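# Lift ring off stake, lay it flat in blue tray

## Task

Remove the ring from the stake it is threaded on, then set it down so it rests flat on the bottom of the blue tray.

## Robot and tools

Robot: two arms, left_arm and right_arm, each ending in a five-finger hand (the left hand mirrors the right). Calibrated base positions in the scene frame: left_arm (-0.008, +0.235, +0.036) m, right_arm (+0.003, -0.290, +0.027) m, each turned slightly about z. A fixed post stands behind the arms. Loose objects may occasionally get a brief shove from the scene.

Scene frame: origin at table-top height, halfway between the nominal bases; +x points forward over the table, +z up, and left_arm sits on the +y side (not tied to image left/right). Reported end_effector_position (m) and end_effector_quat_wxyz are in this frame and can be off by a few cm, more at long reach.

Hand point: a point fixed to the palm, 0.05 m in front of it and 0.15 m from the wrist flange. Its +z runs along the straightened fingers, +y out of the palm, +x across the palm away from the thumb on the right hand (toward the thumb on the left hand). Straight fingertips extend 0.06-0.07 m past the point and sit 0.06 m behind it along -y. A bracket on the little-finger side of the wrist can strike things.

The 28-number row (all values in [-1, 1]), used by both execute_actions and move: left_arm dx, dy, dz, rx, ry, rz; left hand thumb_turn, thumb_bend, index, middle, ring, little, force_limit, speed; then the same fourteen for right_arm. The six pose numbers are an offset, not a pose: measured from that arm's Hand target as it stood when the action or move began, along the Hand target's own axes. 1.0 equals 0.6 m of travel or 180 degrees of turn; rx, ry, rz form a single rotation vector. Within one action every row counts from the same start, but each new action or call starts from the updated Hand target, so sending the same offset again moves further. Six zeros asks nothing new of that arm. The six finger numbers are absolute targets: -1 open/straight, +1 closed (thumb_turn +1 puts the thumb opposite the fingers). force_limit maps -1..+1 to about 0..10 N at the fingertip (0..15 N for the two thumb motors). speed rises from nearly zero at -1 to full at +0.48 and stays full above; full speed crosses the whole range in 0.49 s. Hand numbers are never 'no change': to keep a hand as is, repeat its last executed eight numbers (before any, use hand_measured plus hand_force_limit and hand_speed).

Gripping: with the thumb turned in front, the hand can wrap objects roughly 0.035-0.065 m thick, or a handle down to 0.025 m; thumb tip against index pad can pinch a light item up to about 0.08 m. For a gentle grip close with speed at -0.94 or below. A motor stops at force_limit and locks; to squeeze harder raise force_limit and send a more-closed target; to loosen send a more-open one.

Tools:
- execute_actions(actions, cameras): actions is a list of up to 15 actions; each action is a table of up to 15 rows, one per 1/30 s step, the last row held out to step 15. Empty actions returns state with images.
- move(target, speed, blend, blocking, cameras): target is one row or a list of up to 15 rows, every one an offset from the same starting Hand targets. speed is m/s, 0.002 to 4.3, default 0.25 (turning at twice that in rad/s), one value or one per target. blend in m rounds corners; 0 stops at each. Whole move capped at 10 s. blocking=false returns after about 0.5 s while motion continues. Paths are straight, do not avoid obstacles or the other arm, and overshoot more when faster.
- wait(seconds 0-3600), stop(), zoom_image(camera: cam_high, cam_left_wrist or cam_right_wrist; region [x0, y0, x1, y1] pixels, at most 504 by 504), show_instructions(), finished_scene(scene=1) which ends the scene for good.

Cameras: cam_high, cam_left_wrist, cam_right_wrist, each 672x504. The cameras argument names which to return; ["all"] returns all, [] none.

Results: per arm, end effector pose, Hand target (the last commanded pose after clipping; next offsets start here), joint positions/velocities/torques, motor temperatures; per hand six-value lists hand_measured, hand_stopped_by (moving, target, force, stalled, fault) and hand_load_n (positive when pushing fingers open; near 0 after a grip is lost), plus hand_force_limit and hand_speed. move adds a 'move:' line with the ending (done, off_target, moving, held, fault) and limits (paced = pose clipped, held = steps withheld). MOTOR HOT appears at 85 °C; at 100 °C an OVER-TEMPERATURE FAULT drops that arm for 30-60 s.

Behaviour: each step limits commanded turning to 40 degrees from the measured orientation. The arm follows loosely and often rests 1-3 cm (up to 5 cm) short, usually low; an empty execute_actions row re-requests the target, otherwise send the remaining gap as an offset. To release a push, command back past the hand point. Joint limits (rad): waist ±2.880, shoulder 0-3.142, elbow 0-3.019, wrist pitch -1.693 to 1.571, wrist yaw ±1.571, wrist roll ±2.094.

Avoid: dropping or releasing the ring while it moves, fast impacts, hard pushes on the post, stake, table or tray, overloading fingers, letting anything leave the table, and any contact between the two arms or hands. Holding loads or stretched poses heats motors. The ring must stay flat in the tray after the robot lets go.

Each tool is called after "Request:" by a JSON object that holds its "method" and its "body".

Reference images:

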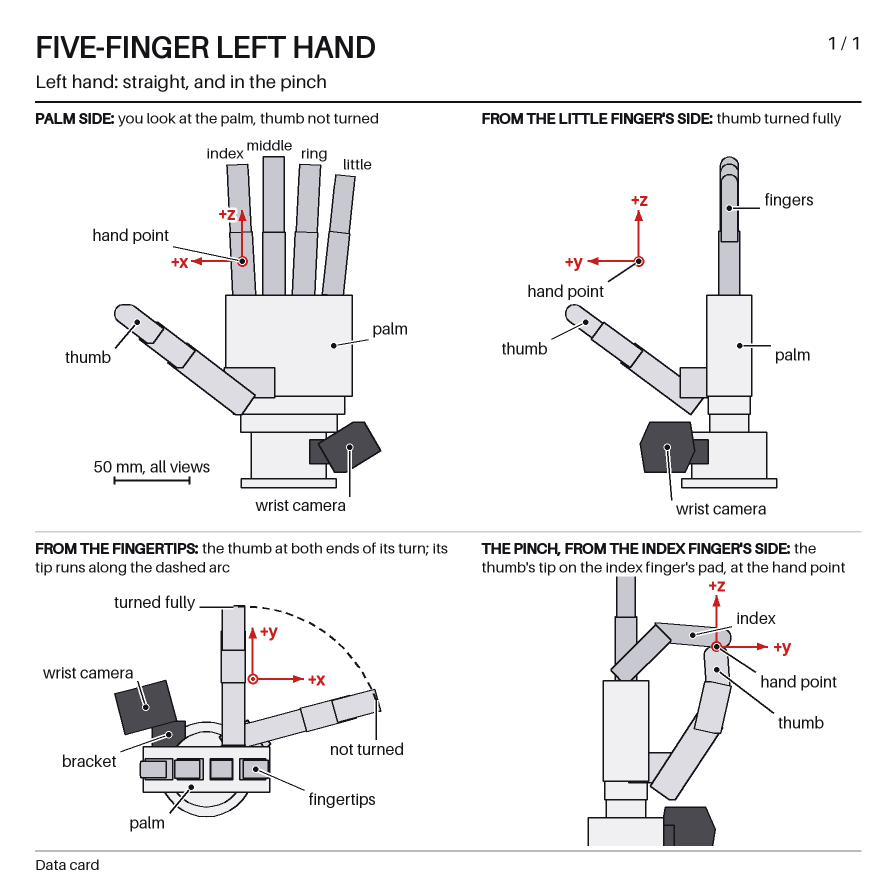

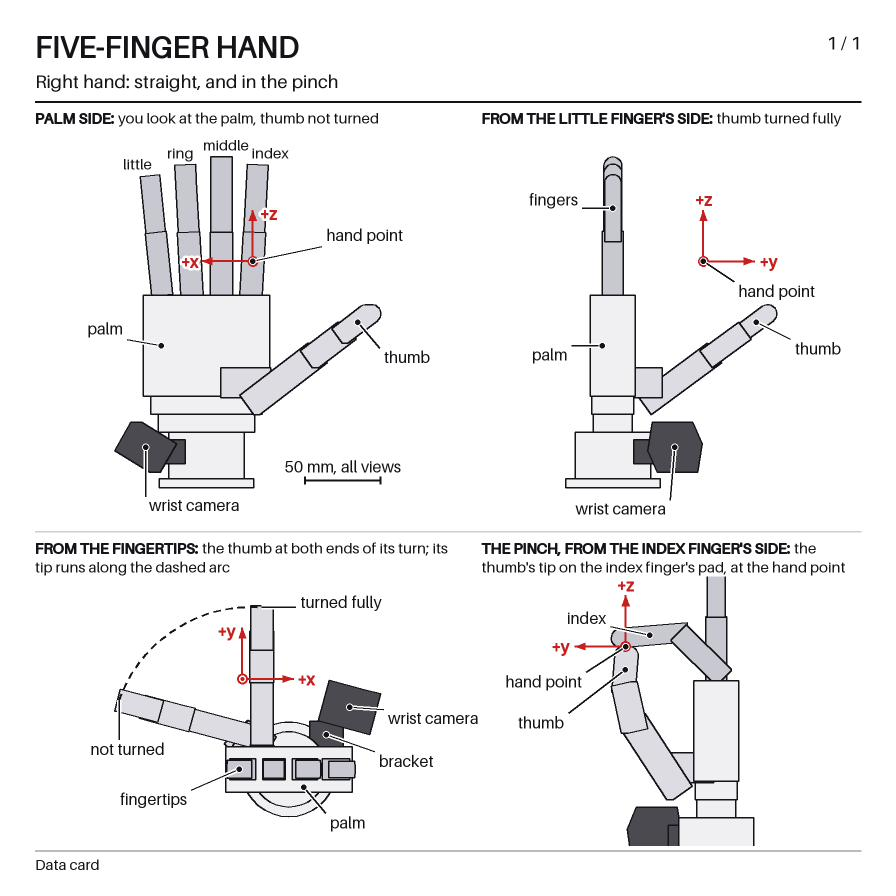

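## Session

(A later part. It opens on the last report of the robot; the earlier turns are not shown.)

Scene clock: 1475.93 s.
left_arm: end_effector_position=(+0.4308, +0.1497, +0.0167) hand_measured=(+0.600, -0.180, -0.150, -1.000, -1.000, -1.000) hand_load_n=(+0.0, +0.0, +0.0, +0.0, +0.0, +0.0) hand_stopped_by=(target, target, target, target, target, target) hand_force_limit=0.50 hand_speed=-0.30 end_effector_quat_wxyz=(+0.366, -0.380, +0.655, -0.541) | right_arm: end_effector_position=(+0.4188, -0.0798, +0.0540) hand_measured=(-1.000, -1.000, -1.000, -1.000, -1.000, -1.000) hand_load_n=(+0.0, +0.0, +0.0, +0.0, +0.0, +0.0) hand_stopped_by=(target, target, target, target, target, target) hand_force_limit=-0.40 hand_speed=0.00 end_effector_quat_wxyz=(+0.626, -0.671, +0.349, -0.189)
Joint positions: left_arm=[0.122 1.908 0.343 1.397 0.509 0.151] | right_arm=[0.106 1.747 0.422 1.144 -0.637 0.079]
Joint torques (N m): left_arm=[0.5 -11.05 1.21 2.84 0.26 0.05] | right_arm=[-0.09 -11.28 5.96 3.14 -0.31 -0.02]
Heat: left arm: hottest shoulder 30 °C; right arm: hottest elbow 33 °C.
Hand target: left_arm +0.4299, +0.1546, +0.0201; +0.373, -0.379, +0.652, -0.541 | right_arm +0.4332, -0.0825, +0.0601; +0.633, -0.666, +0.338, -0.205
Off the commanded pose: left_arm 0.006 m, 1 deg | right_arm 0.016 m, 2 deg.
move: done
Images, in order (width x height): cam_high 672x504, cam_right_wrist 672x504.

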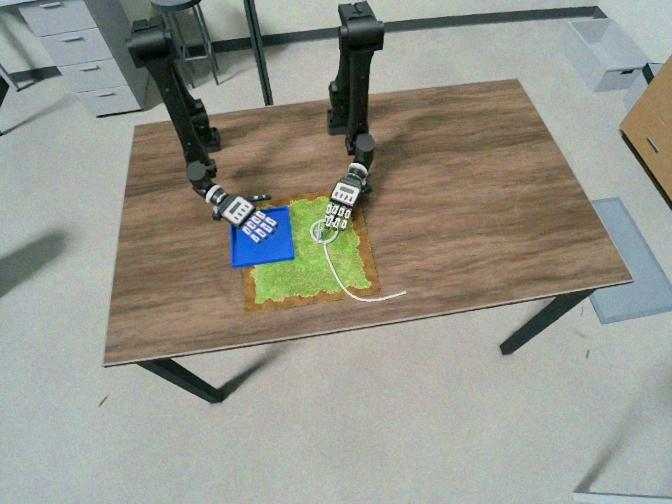

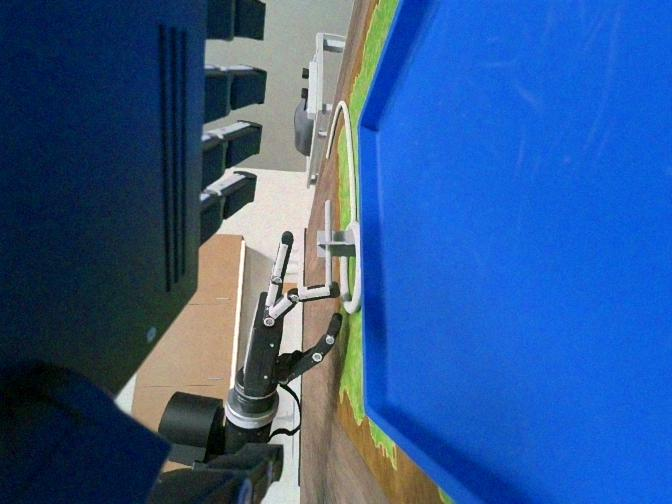

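Request:
{"method": "move", "body": {"target": [[0.0043,0.0543,0.0075,0,0,0,0.6,-0.18,-0.15,-1,-1,-1,0.5,-0.3,0,0,0,0,0,0,-1,-1,-1,-1,-1,-1,-0.4,0],[0.0031,0.0395,0.0054,0,0,0,0.6,-0.18,-0.15,-1,-1,-1,0.5,-0.3,0,0,0,0,0,0,-1,-1,-1,-1,-1,-1,-0.4,0]], "speed": 0.02, "cameras": ["cam_right_wrist","cam_high"]}}

Request:
{"method": "zoom_image", "body": {"camera": "cam_right_wrist", "region": [290, 240, 390, 340]}}

Request:
{"method": "zoom_image", "body": {"camera": "cam_high", "region": [300, 210, 350, 250]}}

Scene clock: 1479.43 s.
left_arm: end_effector_position=(+0.4319, +0.1493, +0.0056) hand_measured=(+0.600, -0.178, -0.150, -1.000, -1.000, -1.000) hand_load_n=(+0.0, -3.5, +0.0, +0.0, +0.0, +0.0) hand_stopped_by=(target, target, target, target, target, target) hand_force_limit=0.50 hand_speed=-0.30 end_effector_quat_wxyz=(+0.379, -0.366, +0.648, -0.550) | right_arm: end_effector_position=(+0.4188, -0.0798, +0.0540) hand_measured=(-1.000, -1.000, -1.000, -1.000, -1.000, -1.000) hand_load_n=(+0.0, +0.0, -0.5, -0.5, +0.0, +0.0) hand_stopped_by=(target, target, target, target, target, target) hand_force_limit=-0.40 hand_speed=0.00 end_effector_quat_wxyz=(+0.626, -0.671, +0.349, -0.189)
Joint positions: left_arm=[0.123 2.017 0.353 1.54 0.515 0.151] | right_arm=[0.106 1.747 0.422 1.144 -0.637 0.079]
Joint torques (N m): left_arm=[0.79 -10.58 1.16 1.14 -0.03 0.07] | right_arm=[0.56 -10.23 6 2.99 -0.28 -0.02]
Heat: left arm: hottest shoulder 30 °C; right arm: hottest elbow 33 °C.
Hand target: left_arm +0.4297, +0.1545, -0.0041; +0.373, -0.379, +0.652, -0.541 | right_arm +0.4332, -0.0825, +0.0601; +0.633, -0.666, +0.338, -0.205
Off the commanded pose: left_arm 0.011 m, 2 deg | right_arm 0.016 m, 2 deg.
move: off_target (left_arm)
Images, in order (width x height): cam_high 672x504, cam_right_wrist 672x504.

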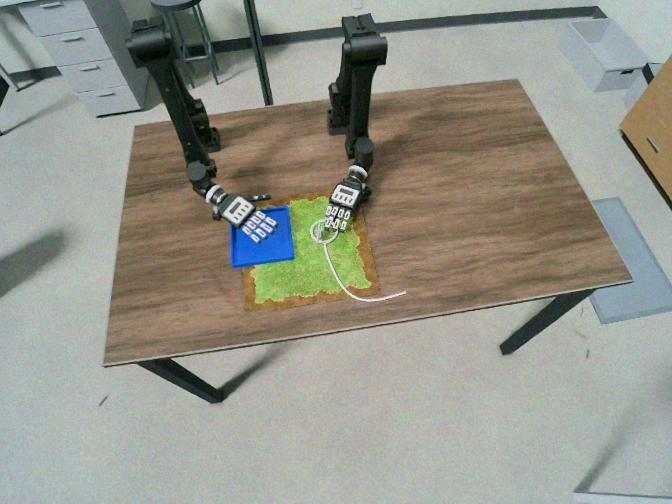

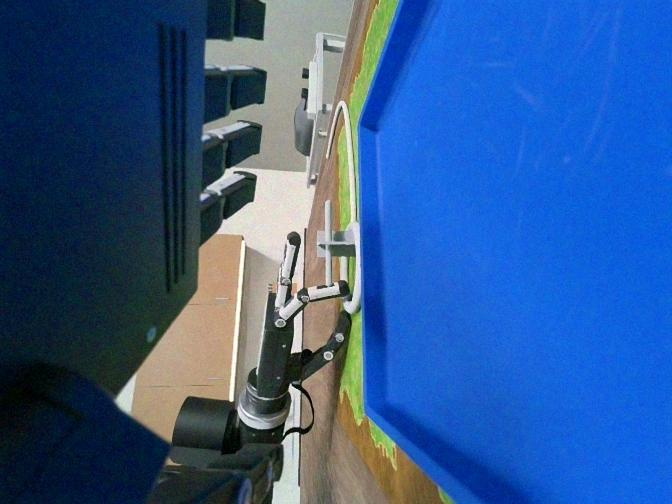

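Scaled by 5.040 from the camera's image (finer frame: 960x720).

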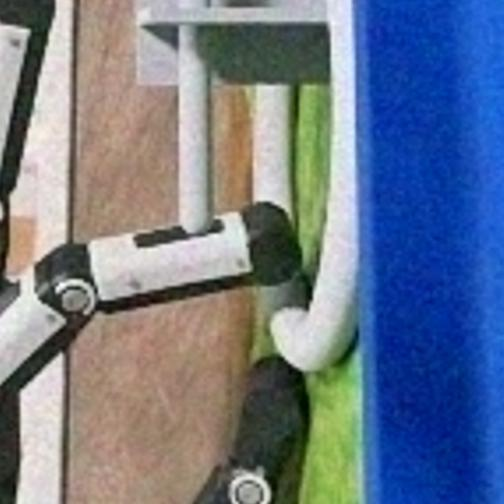

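Scaled by 10.080 from the camera's image (finer frame: 960x720).

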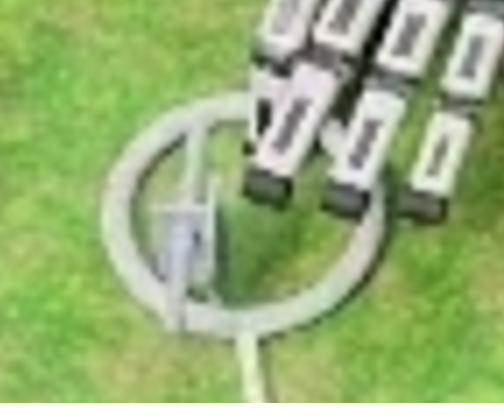

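Request:
{"method": "move", "body": {"target": [[0,0,0.004,0,0,0,0.6,-0.18,0.06,-1,-1,-1,0.9,-0.85,0,0,0,0,0,0,-1,-1,-1,-1,-1,-1,-0.4,0]], "speed": 0.01, "cameras": ["cam_right_wrist"]}}

Request:
{"method": "zoom_image", "body": {"camera": "cam_right_wrist", "region": [290, 240, 390, 340]}}

Scene clock: 1480.60 s.
left_arm: end_effector_position=(+0.4355, +0.1501, +0.0064) hand_measured=(+0.600, -0.180, +0.060, -1.000, -1.000, -1.000) hand_load_n=(+0.5, -1.5, +1.5, +0.0, +0.0, +0.0) hand_stopped_by=(target, target, target, target, target, target) hand_force_limit=0.90 hand_speed=-0.85 end_effector_quat_wxyz=(+0.381, -0.366, +0.647, -0.549) | right_arm: end_effector_position=(+0.4188, -0.0798, +0.0540) hand_measured=(-1.000, -1.000, -1.000, -1.000, -1.000, -1.000) hand_load_n=(+0.0, +0.0, +0.0, +0.0, -0.5, -0.5) hand_stopped_by=(target, target, target, target, target, target) hand_force_limit=-0.40 hand_speed=0.00 end_effector_quat_wxyz=(+0.626, -0.671, +0.349, -0.189)
Joint positions: left_arm=[0.123 2.015 0.36 1.533 0.512 0.151] | right_arm=[0.106 1.747 0.422 1.144 -0.637 0.079]
Joint torques (N m): left_arm=[0.44 -10.46 0.94 1.24 -0.06 0.03] | right_arm=[0.73 -10.52 6.22 3.02 -0.33 0.01]
Heat: left arm: hottest shoulder 30 °C; right arm: hottest elbow 33 °C.
Hand target: left_arm +0.4319, +0.1535, -0.0043; +0.373, -0.379, +0.652, -0.541 | right_arm +0.4332, -0.0825, +0.0601; +0.633, -0.666, +0.338, -0.205
Off the commanded pose: left_arm 0.012 m, 2 deg | right_arm 0.016 m, 2 deg.
move: off_target (left_arm)

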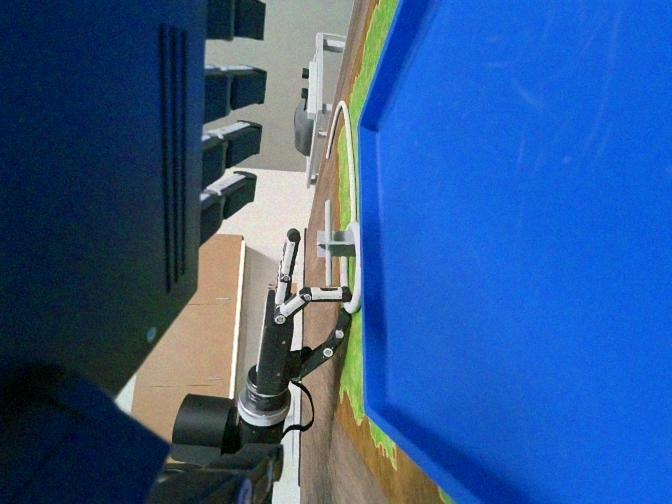

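Scaled by 5.040 from the camera's image (finer frame: 960x720).

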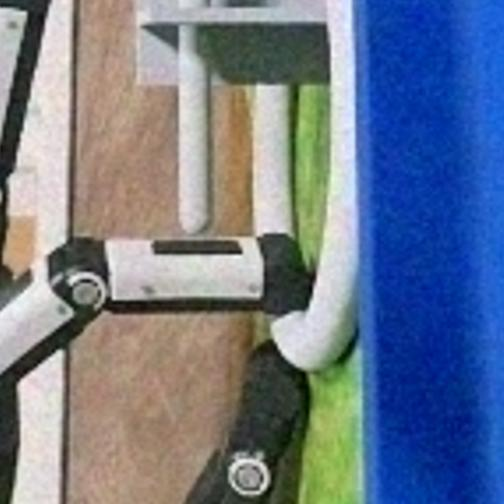

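Request:
{"method": "move", "body": {"target": [[0,0,0.002,-0.028,0,0,0.6,-0.18,0.06,-1,-1,-1,0.9,-0.85,0,0,0,0,0,0,-1,-1,-1,-1,-1,-1,-0.4,0]], "speed": 0.01, "cameras": ["cam_right_wrist"]}}

Request:
{"method": "zoom_image", "body": {"camera": "cam_right_wrist", "region": [290, 240, 390, 340]}}

Scene clock: 1485.87 s.
left_arm: end_effector_position=(+0.4366, +0.1524, +0.0052) hand_measured=(+0.600, -0.180, +0.060, -1.000, -1.000, -1.000) hand_load_n=(+0.5, -1.0, +3.5, +0.0, +0.0, +0.0) hand_stopped_by=(target, target, target, target, target, target) hand_force_limit=0.90 hand_speed=-0.85 end_effector_quat_wxyz=(+0.359, -0.394, +0.665, -0.523) | right_arm: end_effector_position=(+0.4188, -0.0798, +0.0540) hand_measured=(-1.000, -1.000, -1.000, -1.000, -1.000, -1.000) hand_load_n=(-0.5, +0.0, +0.0, +0.0, +0.0, +0.0) hand_stopped_by=(target, target, target, target, target, target) hand_force_limit=-0.40 hand_speed=0.00 end_effector_quat_wxyz=(+0.626, -0.671, +0.349, -0.189)
Joint positions: left_arm=[0.115 1.904 0.366 1.317 0.482 0.171] | right_arm=[0.106 1.747 0.422 1.144 -0.637 0.079]
Joint torques (N m): left_arm=[-0.5 -10.4 1.98 1.2 -0.21 0.27] | right_arm=[0.15 -10.75 5.93 3.21 -0.33 -0.08]
Heat: left arm: hottest shoulder 30 °C; right arm: hottest elbow 33 °C.
Hand target: left_arm +0.4331, +0.1531, -0.0044; +0.356, -0.395, +0.675, -0.511 | right_arm +0.4332, -0.0825, +0.0601; +0.633, -0.666, +0.338, -0.205
Off the commanded pose: left_arm 0.010 m, 2 deg | right_arm 0.016 m, 2 deg.
move: done

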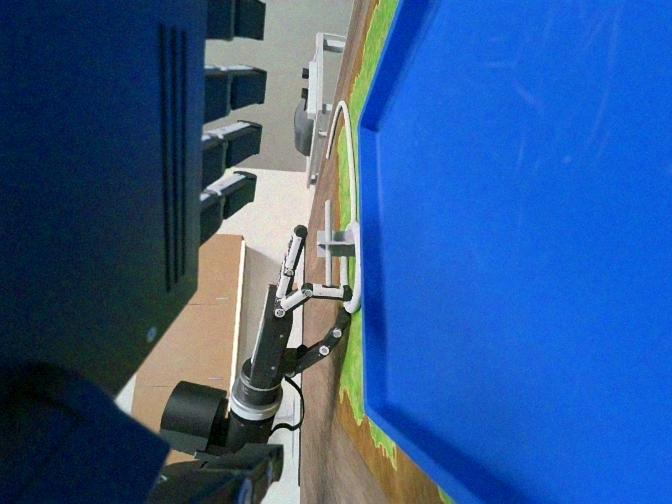

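Scaled by 5.040 from the camera's image (finer frame: 960x720).

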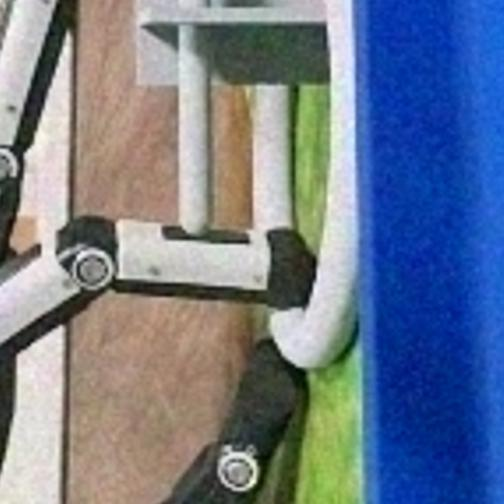

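Request:
{"method": "move", "body": {"target": [[0,0,0.003,0,0,0,0.6,-0.18,0.1,-1,-1,-1,1.0,-0.94,0,0,0,0,0,0,-1,-1,-1,-1,-1,-1,-0.4,0],[0,0,0.004,0,0,0,0.6,-0.18,0.22,-1,-1,-1,1.0,-0.94,0,0,0,0,0,0,-1,-1,-1,-1,-1,-1,-0.4,0]], "speed": 0.01, "cameras": ["cam_right_wrist","cam_left_wrist"]}}

Request:
{"method": "zoom_image", "body": {"camera": "cam_right_wrist", "region": [290, 240, 390, 340]}}

Scene clock: 1487.80 s.
left_arm: end_effector_position=(+0.4412, +0.1514, +0.0059) hand_measured=(+0.600, -0.180, +0.142, -1.000, -1.000, -1.000) hand_load_n=(+0.0, +0.0, +10.0, +0.0, +0.0, +0.0) hand_stopped_by=(target, target, force, target, target, target) hand_force_limit=1.00 hand_speed=-0.94 end_effector_quat_wxyz=(+0.362, -0.391, +0.665, -0.523) | right_arm: end_effector_position=(+0.4188, -0.0798, +0.0540) hand_measured=(-1.000, -1.000, -1.000, -1.000, -1.000, -1.000) hand_load_n=(-0.5, +0.0, +0.0, +0.0, +0.0, +0.0) hand_stopped_by=(target, target, target, target, target, target) hand_force_limit=-0.40 hand_speed=0.00 end_effector_quat_wxyz=(+0.626, -0.671, +0.349, -0.189)
Joint positions: left_arm=[0.109 1.904 0.377 1.31 0.475 0.175] | right_arm=[0.106 1.747 0.422 1.144 -0.637 0.079]
Joint torques (N m): left_arm=[-0.32 -10.17 1.65 1.37 -0.07 0.2] | right_arm=[0.62 -10.87 5.98 3.07 -0.32 -0.03]
Heat: left arm: hottest shoulder 30 °C; right arm: hottest elbow 33 °C.
Hand target: left_arm +0.4352, +0.1520, -0.0050; +0.356, -0.395, +0.675, -0.511 | right_arm +0.4332, -0.0825, +0.0601; +0.633, -0.666, +0.338, -0.205
Off the commanded pose: left_arm 0.012 m, 2 deg | right_arm 0.016 m, 2 deg.
move: off_target (left_arm); target 2's new numbers were sent with left_arm's hand 0.011 m and 2 deg from that target
Images, in order (width x height): cam_left_wrist 672x504, cam_right_wrist 672x504.

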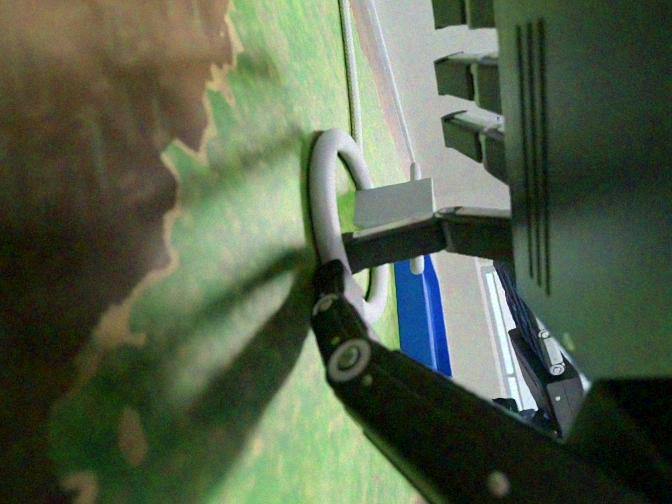

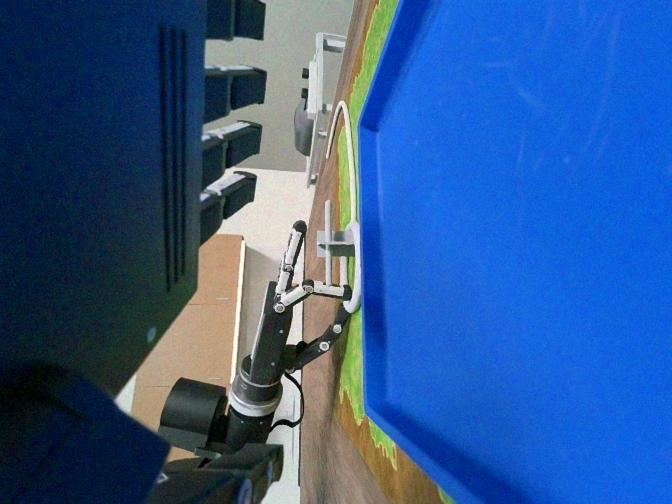

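Scaled by 5.040 from the camera's image (finer frame: 960x720).

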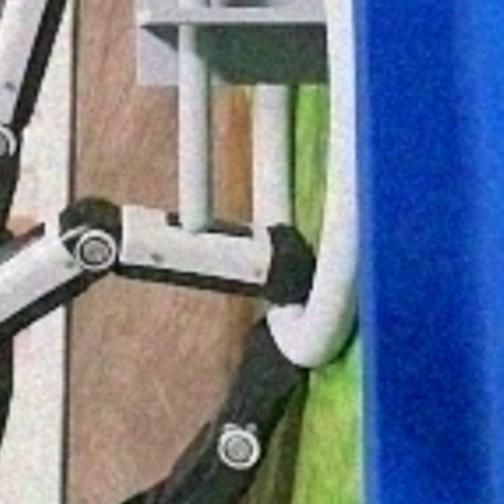

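Request:
{"method": "move", "body": {"target": [[-0.001,-0.0121,-0.0028,0,0,0,0.6,-0.18,0.22,-1,-1,-1,1.0,-0.94,0,0,0,0,0,0,-1,-1,-1,-1,-1,-1,-0.4,0]], "speed": 0.006, "cameras": ["cam_right_wrist"]}}

Request:
{"method": "zoom_image", "body": {"camera": "cam_right_wrist", "region": [290, 240, 390, 340]}}

Scene clock: 1490.03 s.
left_arm: end_effector_position=(+0.4416, +0.1512, +0.0094) hand_measured=(+0.600, -0.180, +0.142, -1.000, -1.000, -1.000) hand_load_n=(+0.0, +0.0, +4.0, +0.0, +0.0, +0.0) hand_stopped_by=(target, target, force, target, target, target) hand_force_limit=1.00 hand_speed=-0.94 end_effector_quat_wxyz=(+0.360, -0.393, +0.667, -0.521) | right_arm: end_effector_position=(+0.4188, -0.0798, +0.0540) hand_measured=(-1.000, -1.000, -1.000, -1.000, -1.000, -1.000) hand_load_n=(+0.0, +0.0, +0.0, +0.0, +0.0, +0.0) hand_stopped_by=(target, target, target, target, target, target) hand_force_limit=-0.40 hand_speed=0.00 end_effector_quat_wxyz=(+0.626, -0.671, +0.349, -0.189)
Joint positions: left_arm=[0.108 1.878 0.377 1.276 0.475 0.177] | right_arm=[0.106 1.747 0.422 1.144 -0.637 0.079]
Joint torques (N m): left_arm=[-0.26 -11.11 1.52 1.48 -0.04 0.19] | right_arm=[0.38 -10.81 5.9 3.11 -0.3 -0.04]
Heat: left arm: hottest shoulder 30 °C; right arm: hottest elbow 33 °C.
Hand target: left_arm +0.4351, +0.1521, +0.0025; +0.356, -0.395, +0.675, -0.511 | right_arm +0.4332, -0.0825, +0.0601; +0.633, -0.666, +0.338, -0.205
Off the commanded pose: left_arm 0.009 m, 1 deg | right_arm 0.016 m, 2 deg.
move: done

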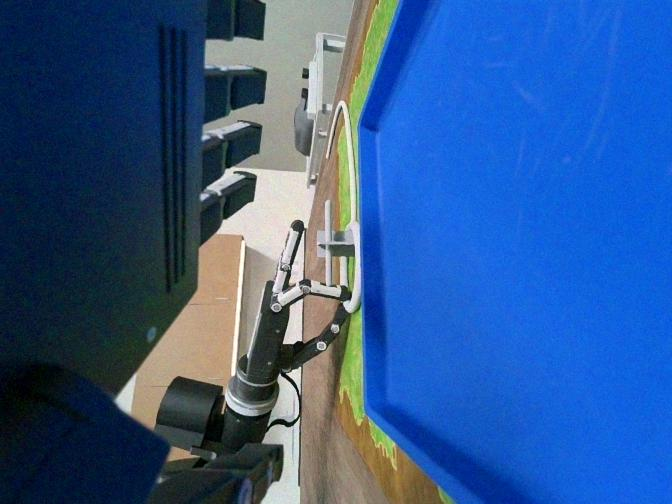

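Scaled by 5.040 from the camera's image (finer frame: 960x720).

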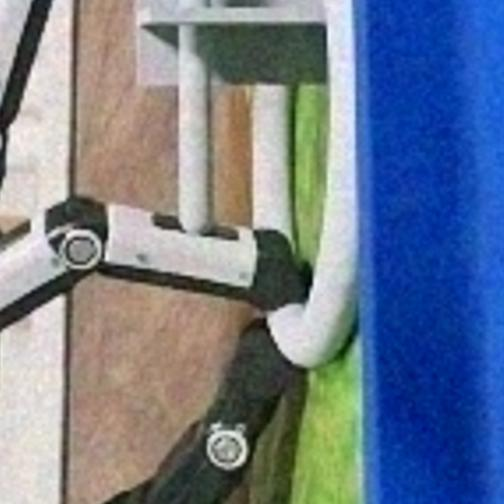

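Request:
{"method": "move", "body": {"target": [[0,0,0,0,0,0,0.6,-0.18,-0.05,-1,-1,-1,0.5,-0.3,0,0,0,0,0,0,-1,-1,-1,-1,-1,-1,-0.4,0],[0.001,0.0175,-0.0025,0,0,0,0.6,-0.18,-0.05,-1,-1,-1,0.5,-0.3,0,0,0,0,0,0,-1,-1,-1,-1,-1,-1,-0.4,0]], "speed": 0.015, "cameras": ["cam_right_wrist"]}}

Request:
{"method": "zoom_image", "body": {"camera": "cam_right_wrist", "region": [290, 240, 390, 340]}}

Scene clock: 1492.50 s.
left_arm: end_effector_position=(+0.4401, +0.1515, +0.0057) hand_measured=(+0.600, -0.180, -0.050, -1.000, -1.000, -1.000) hand_load_n=(-0.5, -1.0, +0.0, +0.0, +0.0, +0.0) hand_stopped_by=(target, target, target, target, target, target) hand_force_limit=0.50 hand_speed=-0.30 end_effector_quat_wxyz=(+0.362, -0.390, +0.668, -0.520) | right_arm: end_effector_position=(+0.4188, -0.0798, +0.0540) hand_measured=(-1.000, -1.000, -1.000, -1.000, -1.000, -1.000) hand_load_n=(+0.0, +0.0, +0.0, +0.0, +0.0, +0.0) hand_stopped_by=(target, target, target, target, target, target) hand_force_limit=-0.40 hand_speed=0.00 end_effector_quat_wxyz=(+0.626, -0.671, +0.349, -0.189)
Joint positions: left_arm=[0.108 1.897 0.374 1.299 0.475 0.184] | right_arm=[0.106 1.747 0.422 1.144 -0.637 0.079]
Joint torques (N m): left_arm=[0.32 -9.05 1.35 2.63 0.24 0.14] | right_arm=[0.62 -10.4 6 2.95 -0.32 -0.03]
Heat: left arm: hottest shoulder 30 °C; right arm: hottest elbow 33 °C.
Hand target: left_arm +0.4317, +0.1539, -0.0075; +0.356, -0.395, +0.675, -0.511 | right_arm +0.4332, -0.0825, +0.0601; +0.633, -0.666, +0.338, -0.205
Off the commanded pose: left_arm 0.016 m, 2 deg | right_arm 0.016 m, 2 deg.
move: off_target (left_arm)

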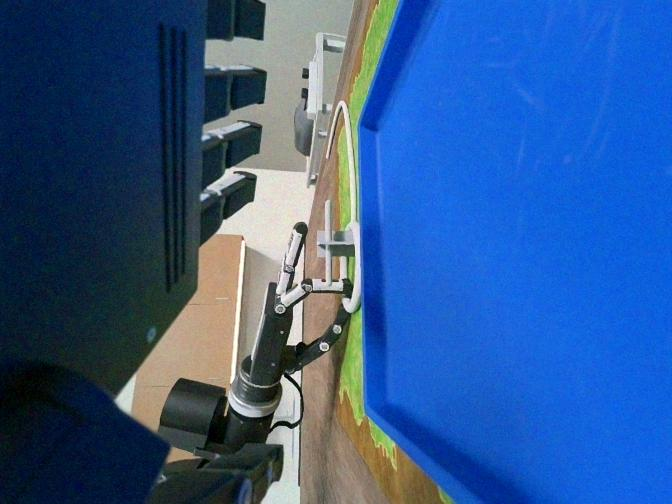

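Scaled by 5.040 from the camera's image (finer frame: 960x720).

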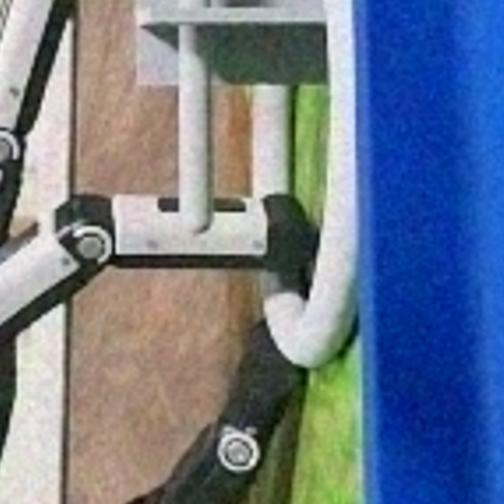

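Request:
{"method": "execute_actions", "body": {"actions": []}}

Request:
{"method": "zoom_image", "body": {"camera": "cam_high", "region": [220, 130, 480, 325]}}

Scene clock: 1496.80 s.
left_arm: end_effector_position=(+0.4401, +0.1515, +0.0057) hand_measured=(+0.600, -0.180, -0.050, -1.000, -1.000, -1.000) hand_load_n=(+0.0, -1.0, +0.0, +0.0, -0.5, +0.0) hand_stopped_by=(target, target, target, target, target, target) hand_force_limit=0.50 hand_speed=-0.30 end_effector_quat_wxyz=(+0.362, -0.390, +0.668, -0.520) | right_arm: end_effector_position=(+0.4188, -0.0798, +0.0540) hand_measured=(-1.000, -1.000, -1.000, -1.000, -1.000, -1.000) hand_load_n=(-0.5, +0.0, +0.0, +0.0, +0.0, +0.0) hand_stopped_by=(target, target, target, target, target, target) hand_force_limit=-0.40 hand_speed=0.00 end_effector_quat_wxyz=(+0.626, -0.671, +0.349, -0.189)
Joint positions: left_arm=[0.108 1.897 0.374 1.299 0.475 0.184] | right_arm=[0.106 1.747 0.422 1.144 -0.637 0.079]
Joint velocities: within noise
Joint torques (N m): left_arm=[0.26 -8.94 1.24 2.55 0.22 0.12] | right_arm=[-0.21 -11.16 5.93 3.19 -0.31 0.03]
Motor temperatures (°C): left_arm=[28 30 29 27 29 24] | right_arm=[26 32 33 29 28 27]
Heat: left arm: hottest shoulder 30 °C; right arm: hottest elbow 33 °C.
Hand target: left_arm +0.4317, +0.1539, -0.0075; +0.356, -0.395, +0.675, -0.511 | right_arm +0.4332, -0.0825, +0.0601; +0.633, -0.666, +0.338, -0.205
Off the commanded pose: left_arm 0.016 m, 2 deg | right_arm 0.016 m, 2 deg.

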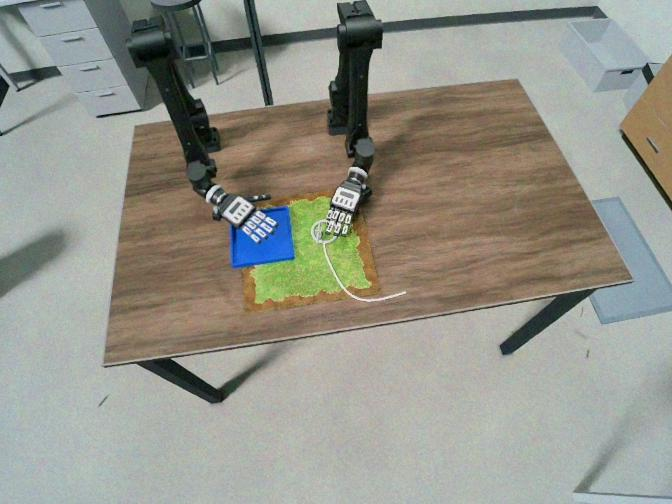

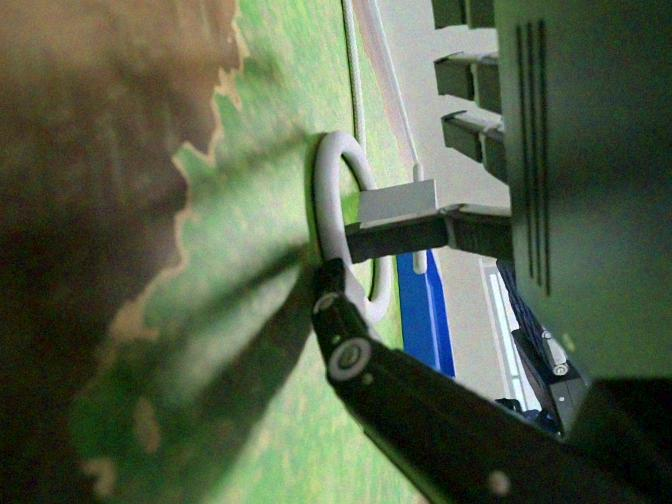

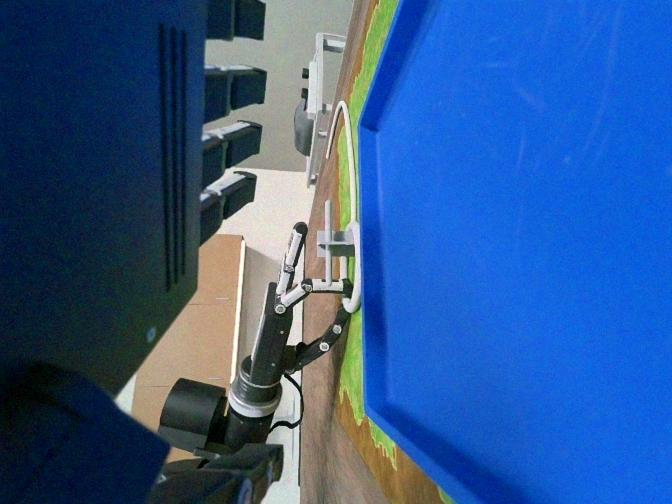

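Scaled by 1.938 from the camera's image (finer frame: 960x720).

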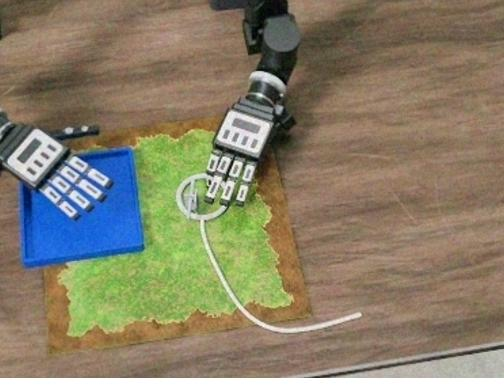

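Request:
{"method": "zoom_image", "body": {"camera": "cam_left_wrist", "region": [300, 0, 460, 220]}}

Request:
{"method": "zoom_image", "body": {"camera": "cam_right_wrist", "region": [290, 80, 390, 330]}}

Request:
{"method": "zoom_image", "body": {"camera": "cam_high", "region": [300, 210, 420, 310]}}

Scaled by 2.291 from the camera's image (finer frame: 960x720).

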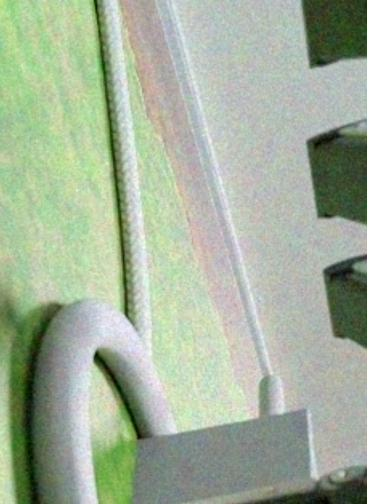

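Scaled by 2.016 from the camera's image (finer frame: 960x720).

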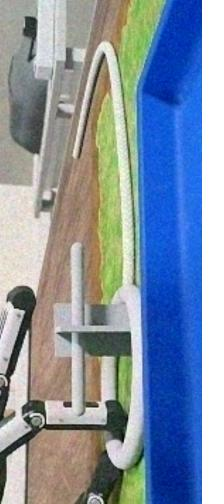

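Scaled by 4.200 from the camera's image (finer frame: 960x720).

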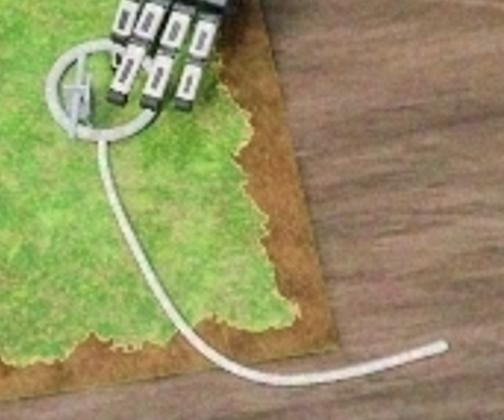

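Request:
{"method": "move", "body": {"target": [-0.0128,-0.16185,-0.0372,0,0,0,0.6,-0.18,-0.05,-1,-1,-1,0.5,-0.3,0,0,0,0,0,0,-1,-1,-1,-1,-1,-1,-0.4,0], "speed": 0.08, "cameras": ["cam_high"]}}

Request:
{"method": "zoom_image", "body": {"camera": "cam_high", "region": [300, 210, 420, 310]}}

Scene clock: 1505.20 s.
left_arm: end_effector_position=(+0.4289, +0.1510, +0.0920) hand_measured=(+0.600, -0.180, -0.050, -1.000, -1.000, -1.000) hand_load_n=(+0.0, +0.0, +0.0, +0.0, -0.5, +0.0) hand_stopped_by=(target, target, target, target, target, target) hand_force_limit=0.50 hand_speed=-0.30 end_effector_quat_wxyz=(+0.353, -0.397, +0.673, -0.515) | right_arm: end_effector_position=(+0.4188, -0.0798, +0.0540) hand_measured=(-1.000, -1.000, -1.000, -1.000, -1.000, -1.000) hand_load_n=(-0.5, +0.0, +0.0, +0.0, +0.0, +0.0) hand_stopped_by=(target, target, target, target, target, target) hand_force_limit=-0.40 hand_speed=0.00 end_effector_quat_wxyz=(+0.626, -0.671, +0.349, -0.189)
Joint positions: left_arm=[0.108 1.434 0.355 0.827 0.475 0.186] | right_arm=[0.106 1.747 0.422 1.144 -0.637 0.079]
Joint torques (N m): left_arm=[0.21 -7.88 6.56 1.81 0.25 0.13] | right_arm=[1.03 -11.11 6.08 3.19 -0.35 -0.03]
Heat: left arm: hottest shoulder 30 °C; right arm: hottest elbow 33 °C.
Hand target: left_arm +0.4318, +0.1539, +0.0925; +0.356, -0.395, +0.675, -0.511 | right_arm +0.4332, -0.0825, +0.0601; +0.633, -0.666, +0.338, -0.205
Off the commanded pose: left_arm 0.004 m, 1 deg | right_arm 0.016 m, 2 deg.
move: done

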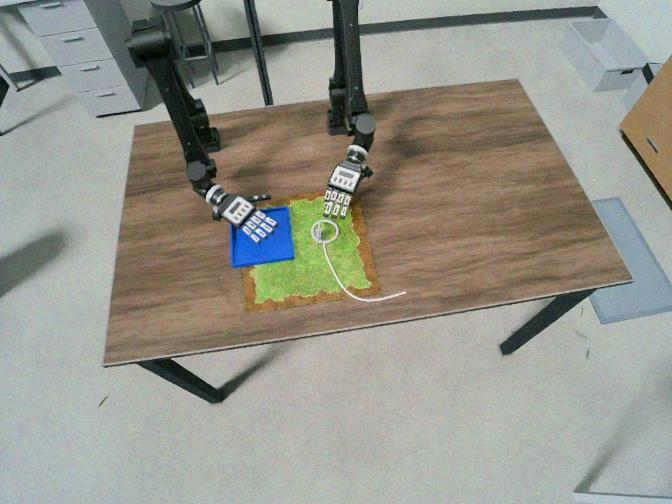

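Scaled by 4.200 from the camera's image (finer frame: 960x720).

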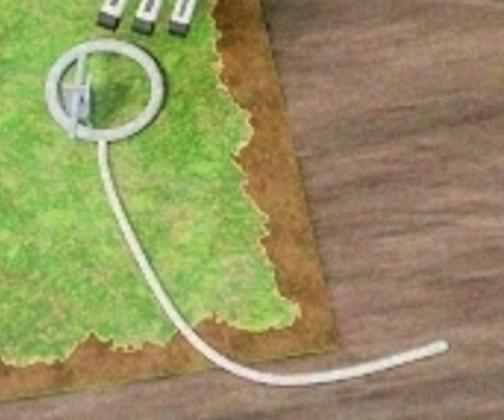

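Request:
{"method": "move", "body": {"target": [-0.165,-0.1112,0.3345,0.015,0.1888,0.0434,0.6,-0.1,-0.15,-1,-1,-1,0.5,-0.3,0,0,0,0,0,0,-1,-1,-1,-1,-1,-1,-0.4,0], "speed": 0.12, "cameras": ["cam_high","cam_left_wrist"]}}

Request:
{"method": "zoom_image", "body": {"camera": "cam_high", "region": [300, 210, 420, 310]}}

Scene clock: 1514.13 s.
left_arm: end_effector_position=(+0.6512, +0.1417, +0.1254) hand_measured=(+0.600, -0.100, -0.150, -1.000, -1.000, -1.000) hand_load_n=(+0.0, +0.0, +0.0, +0.0, +0.0, -0.5) hand_stopped_by=(target, target, target, target, target, target) hand_force_limit=0.50 hand_speed=-0.30 end_effector_quat_wxyz=(+0.182, -0.174, +0.762, -0.597) | right_arm: end_effector_position=(+0.4188, -0.0798, +0.0540) hand_measured=(-1.000, -1.000, -1.000, -1.000, -1.000, -1.000) hand_load_n=(-0.5, +0.0, +0.0, +0.0, +0.0, +0.0) hand_stopped_by=(target, target, target, target, target, target) hand_force_limit=-0.40 hand_speed=0.00 end_effector_quat_wxyz=(+0.626, -0.671, +0.349, -0.189)
Joint positions: left_arm=[0.178 1.956 1.325 0.102 1.116 0.554] | right_arm=[0.106 1.747 0.422 1.144 -0.637 0.079]
Joint torques (N m): left_arm=[0.67 -17.32 11.23 1.29 0.68 0.11] | right_arm=[0.67 -11.22 5.93 3.12 -0.32 -0.01]
Heat: left arm: hottest shoulder 30 °C; right arm: hottest elbow 33 °C.
Hand target: left_arm +0.6636, +0.1495, +0.1200; +0.186, -0.174, +0.763, -0.595 | right_arm +0.4332, -0.0825, +0.0601; +0.633, -0.666, +0.338, -0.205
Off the commanded pose: left_arm 0.016 m, 1 deg | right_arm 0.016 m, 2 deg.
move: off_target (left_arm)

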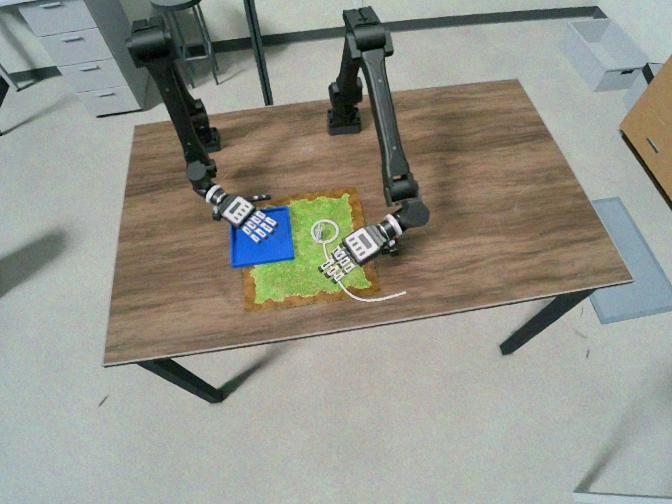

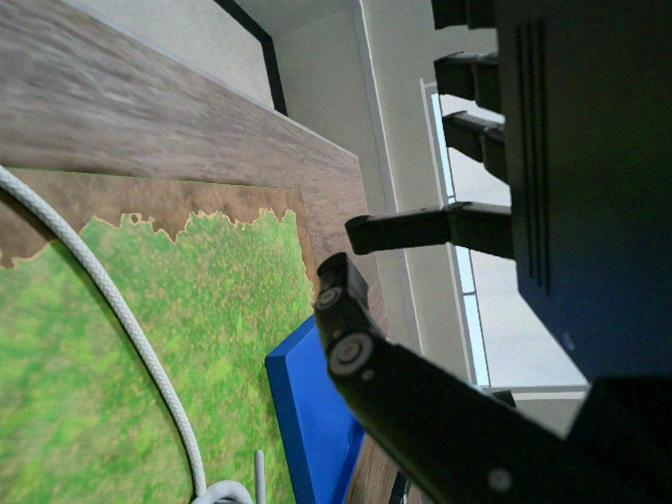

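Scaled by 4.200 from the camera's image (finer frame: 960x720).

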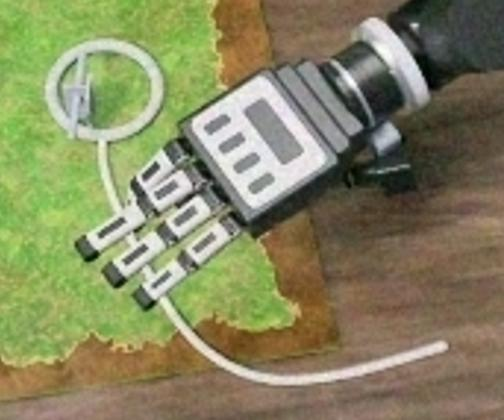

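Request:
{"method": "move", "body": {"target": [-0.0101,0.1135,0.0332,0.0278,0,0,0.6,-0.1,-0.15,-1,-1,-1,0.5,-0.3,0,0,0,0,0,0,-1,-1,-1,-1,-1,-1,-0.4,0], "speed": 0.08, "cameras": ["cam_high","cam_left_wrist","cam_right_wrist"]}}

Request:
{"method": "zoom_image", "body": {"camera": "cam_high", "region": [300, 210, 420, 310]}}

Scene clock: 1517.93 s.
left_arm: end_effector_position=(+0.6673, +0.1430, +0.0557) hand_measured=(+0.600, -0.100, -0.150, -1.000, -1.000, -1.000) hand_load_n=(+0.0, +0.0, +0.0, +0.0, +0.0, +0.0) hand_stopped_by=(target, target, target, target, target, target) hand_force_limit=0.50 hand_speed=-0.30 end_effector_quat_wxyz=(+0.191, -0.160, +0.739, -0.626) | right_arm: end_effector_position=(+0.4188, -0.0798, +0.0540) hand_measured=(-1.000, -1.000, -1.000, -1.000, -1.000, -1.000) hand_load_n=(-0.5, +0.0, +0.0, +0.0, +0.0, +0.0) hand_stopped_by=(target, target, target, target, target, target) hand_force_limit=-0.40 hand_speed=0.00 end_effector_quat_wxyz=(+0.626, -0.671, +0.349, -0.189)
Joint positions: left_arm=[0.189 2.137 1.325 0.438 1.169 0.429] | right_arm=[0.106 1.747 0.422 1.144 -0.637 0.079]
Joint torques (N m): left_arm=[0.67 -18.84 9.2 2.24 0.54 -0.11] | right_arm=[0.56 -10.52 6.3 3.03 -0.29 -0.01]
Heat: left arm: hottest elbow 31 °C; right arm: hottest elbow 33 °C.
Hand target: left_arm +0.6756, +0.1513, +0.0498; +0.193, -0.165, +0.736, -0.628 | right_arm +0.4332, -0.0825, +0.0601; +0.633, -0.666, +0.338, -0.205
Off the commanded pose: left_arm 0.013 m, 1 deg | right_arm 0.016 m, 2 deg.
move: off_target (left_arm)

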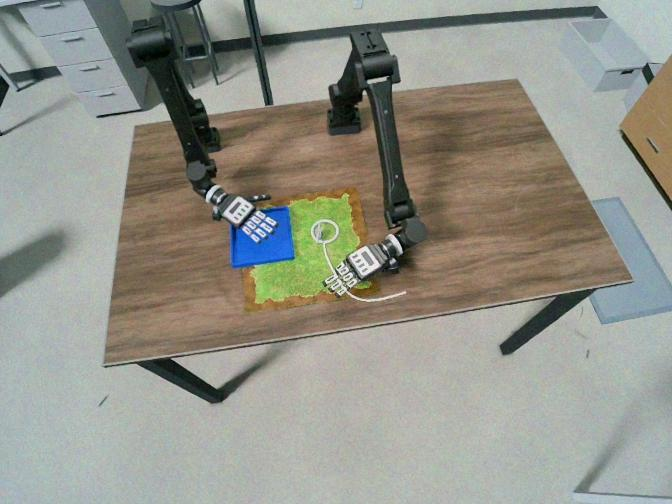

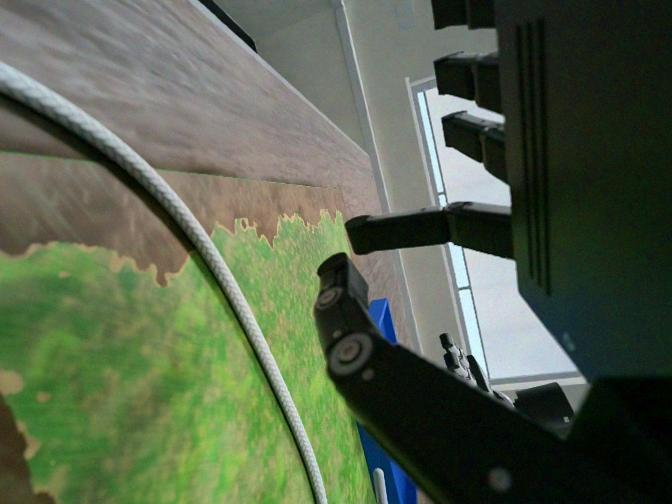

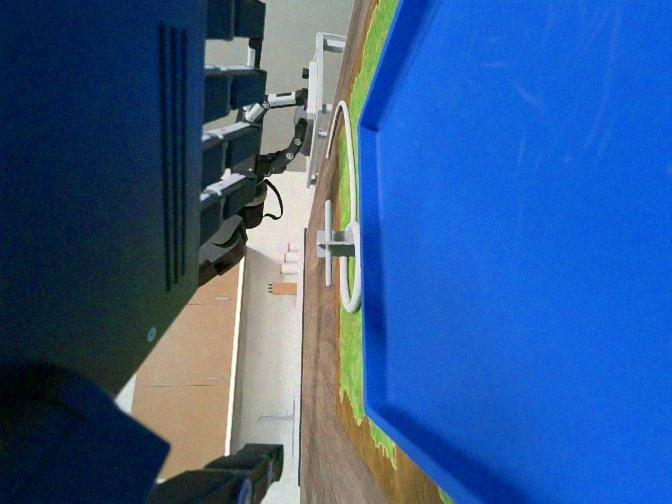

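Scaled by 4.200 from the camera's image (finer frame: 960x720).

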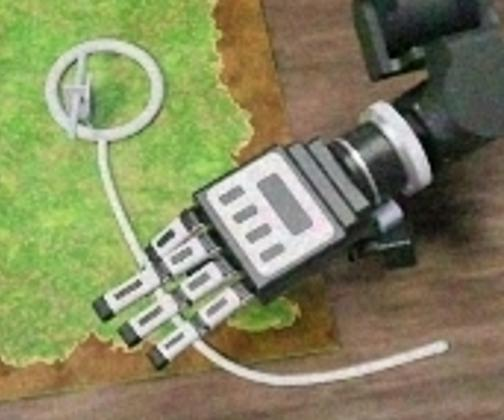

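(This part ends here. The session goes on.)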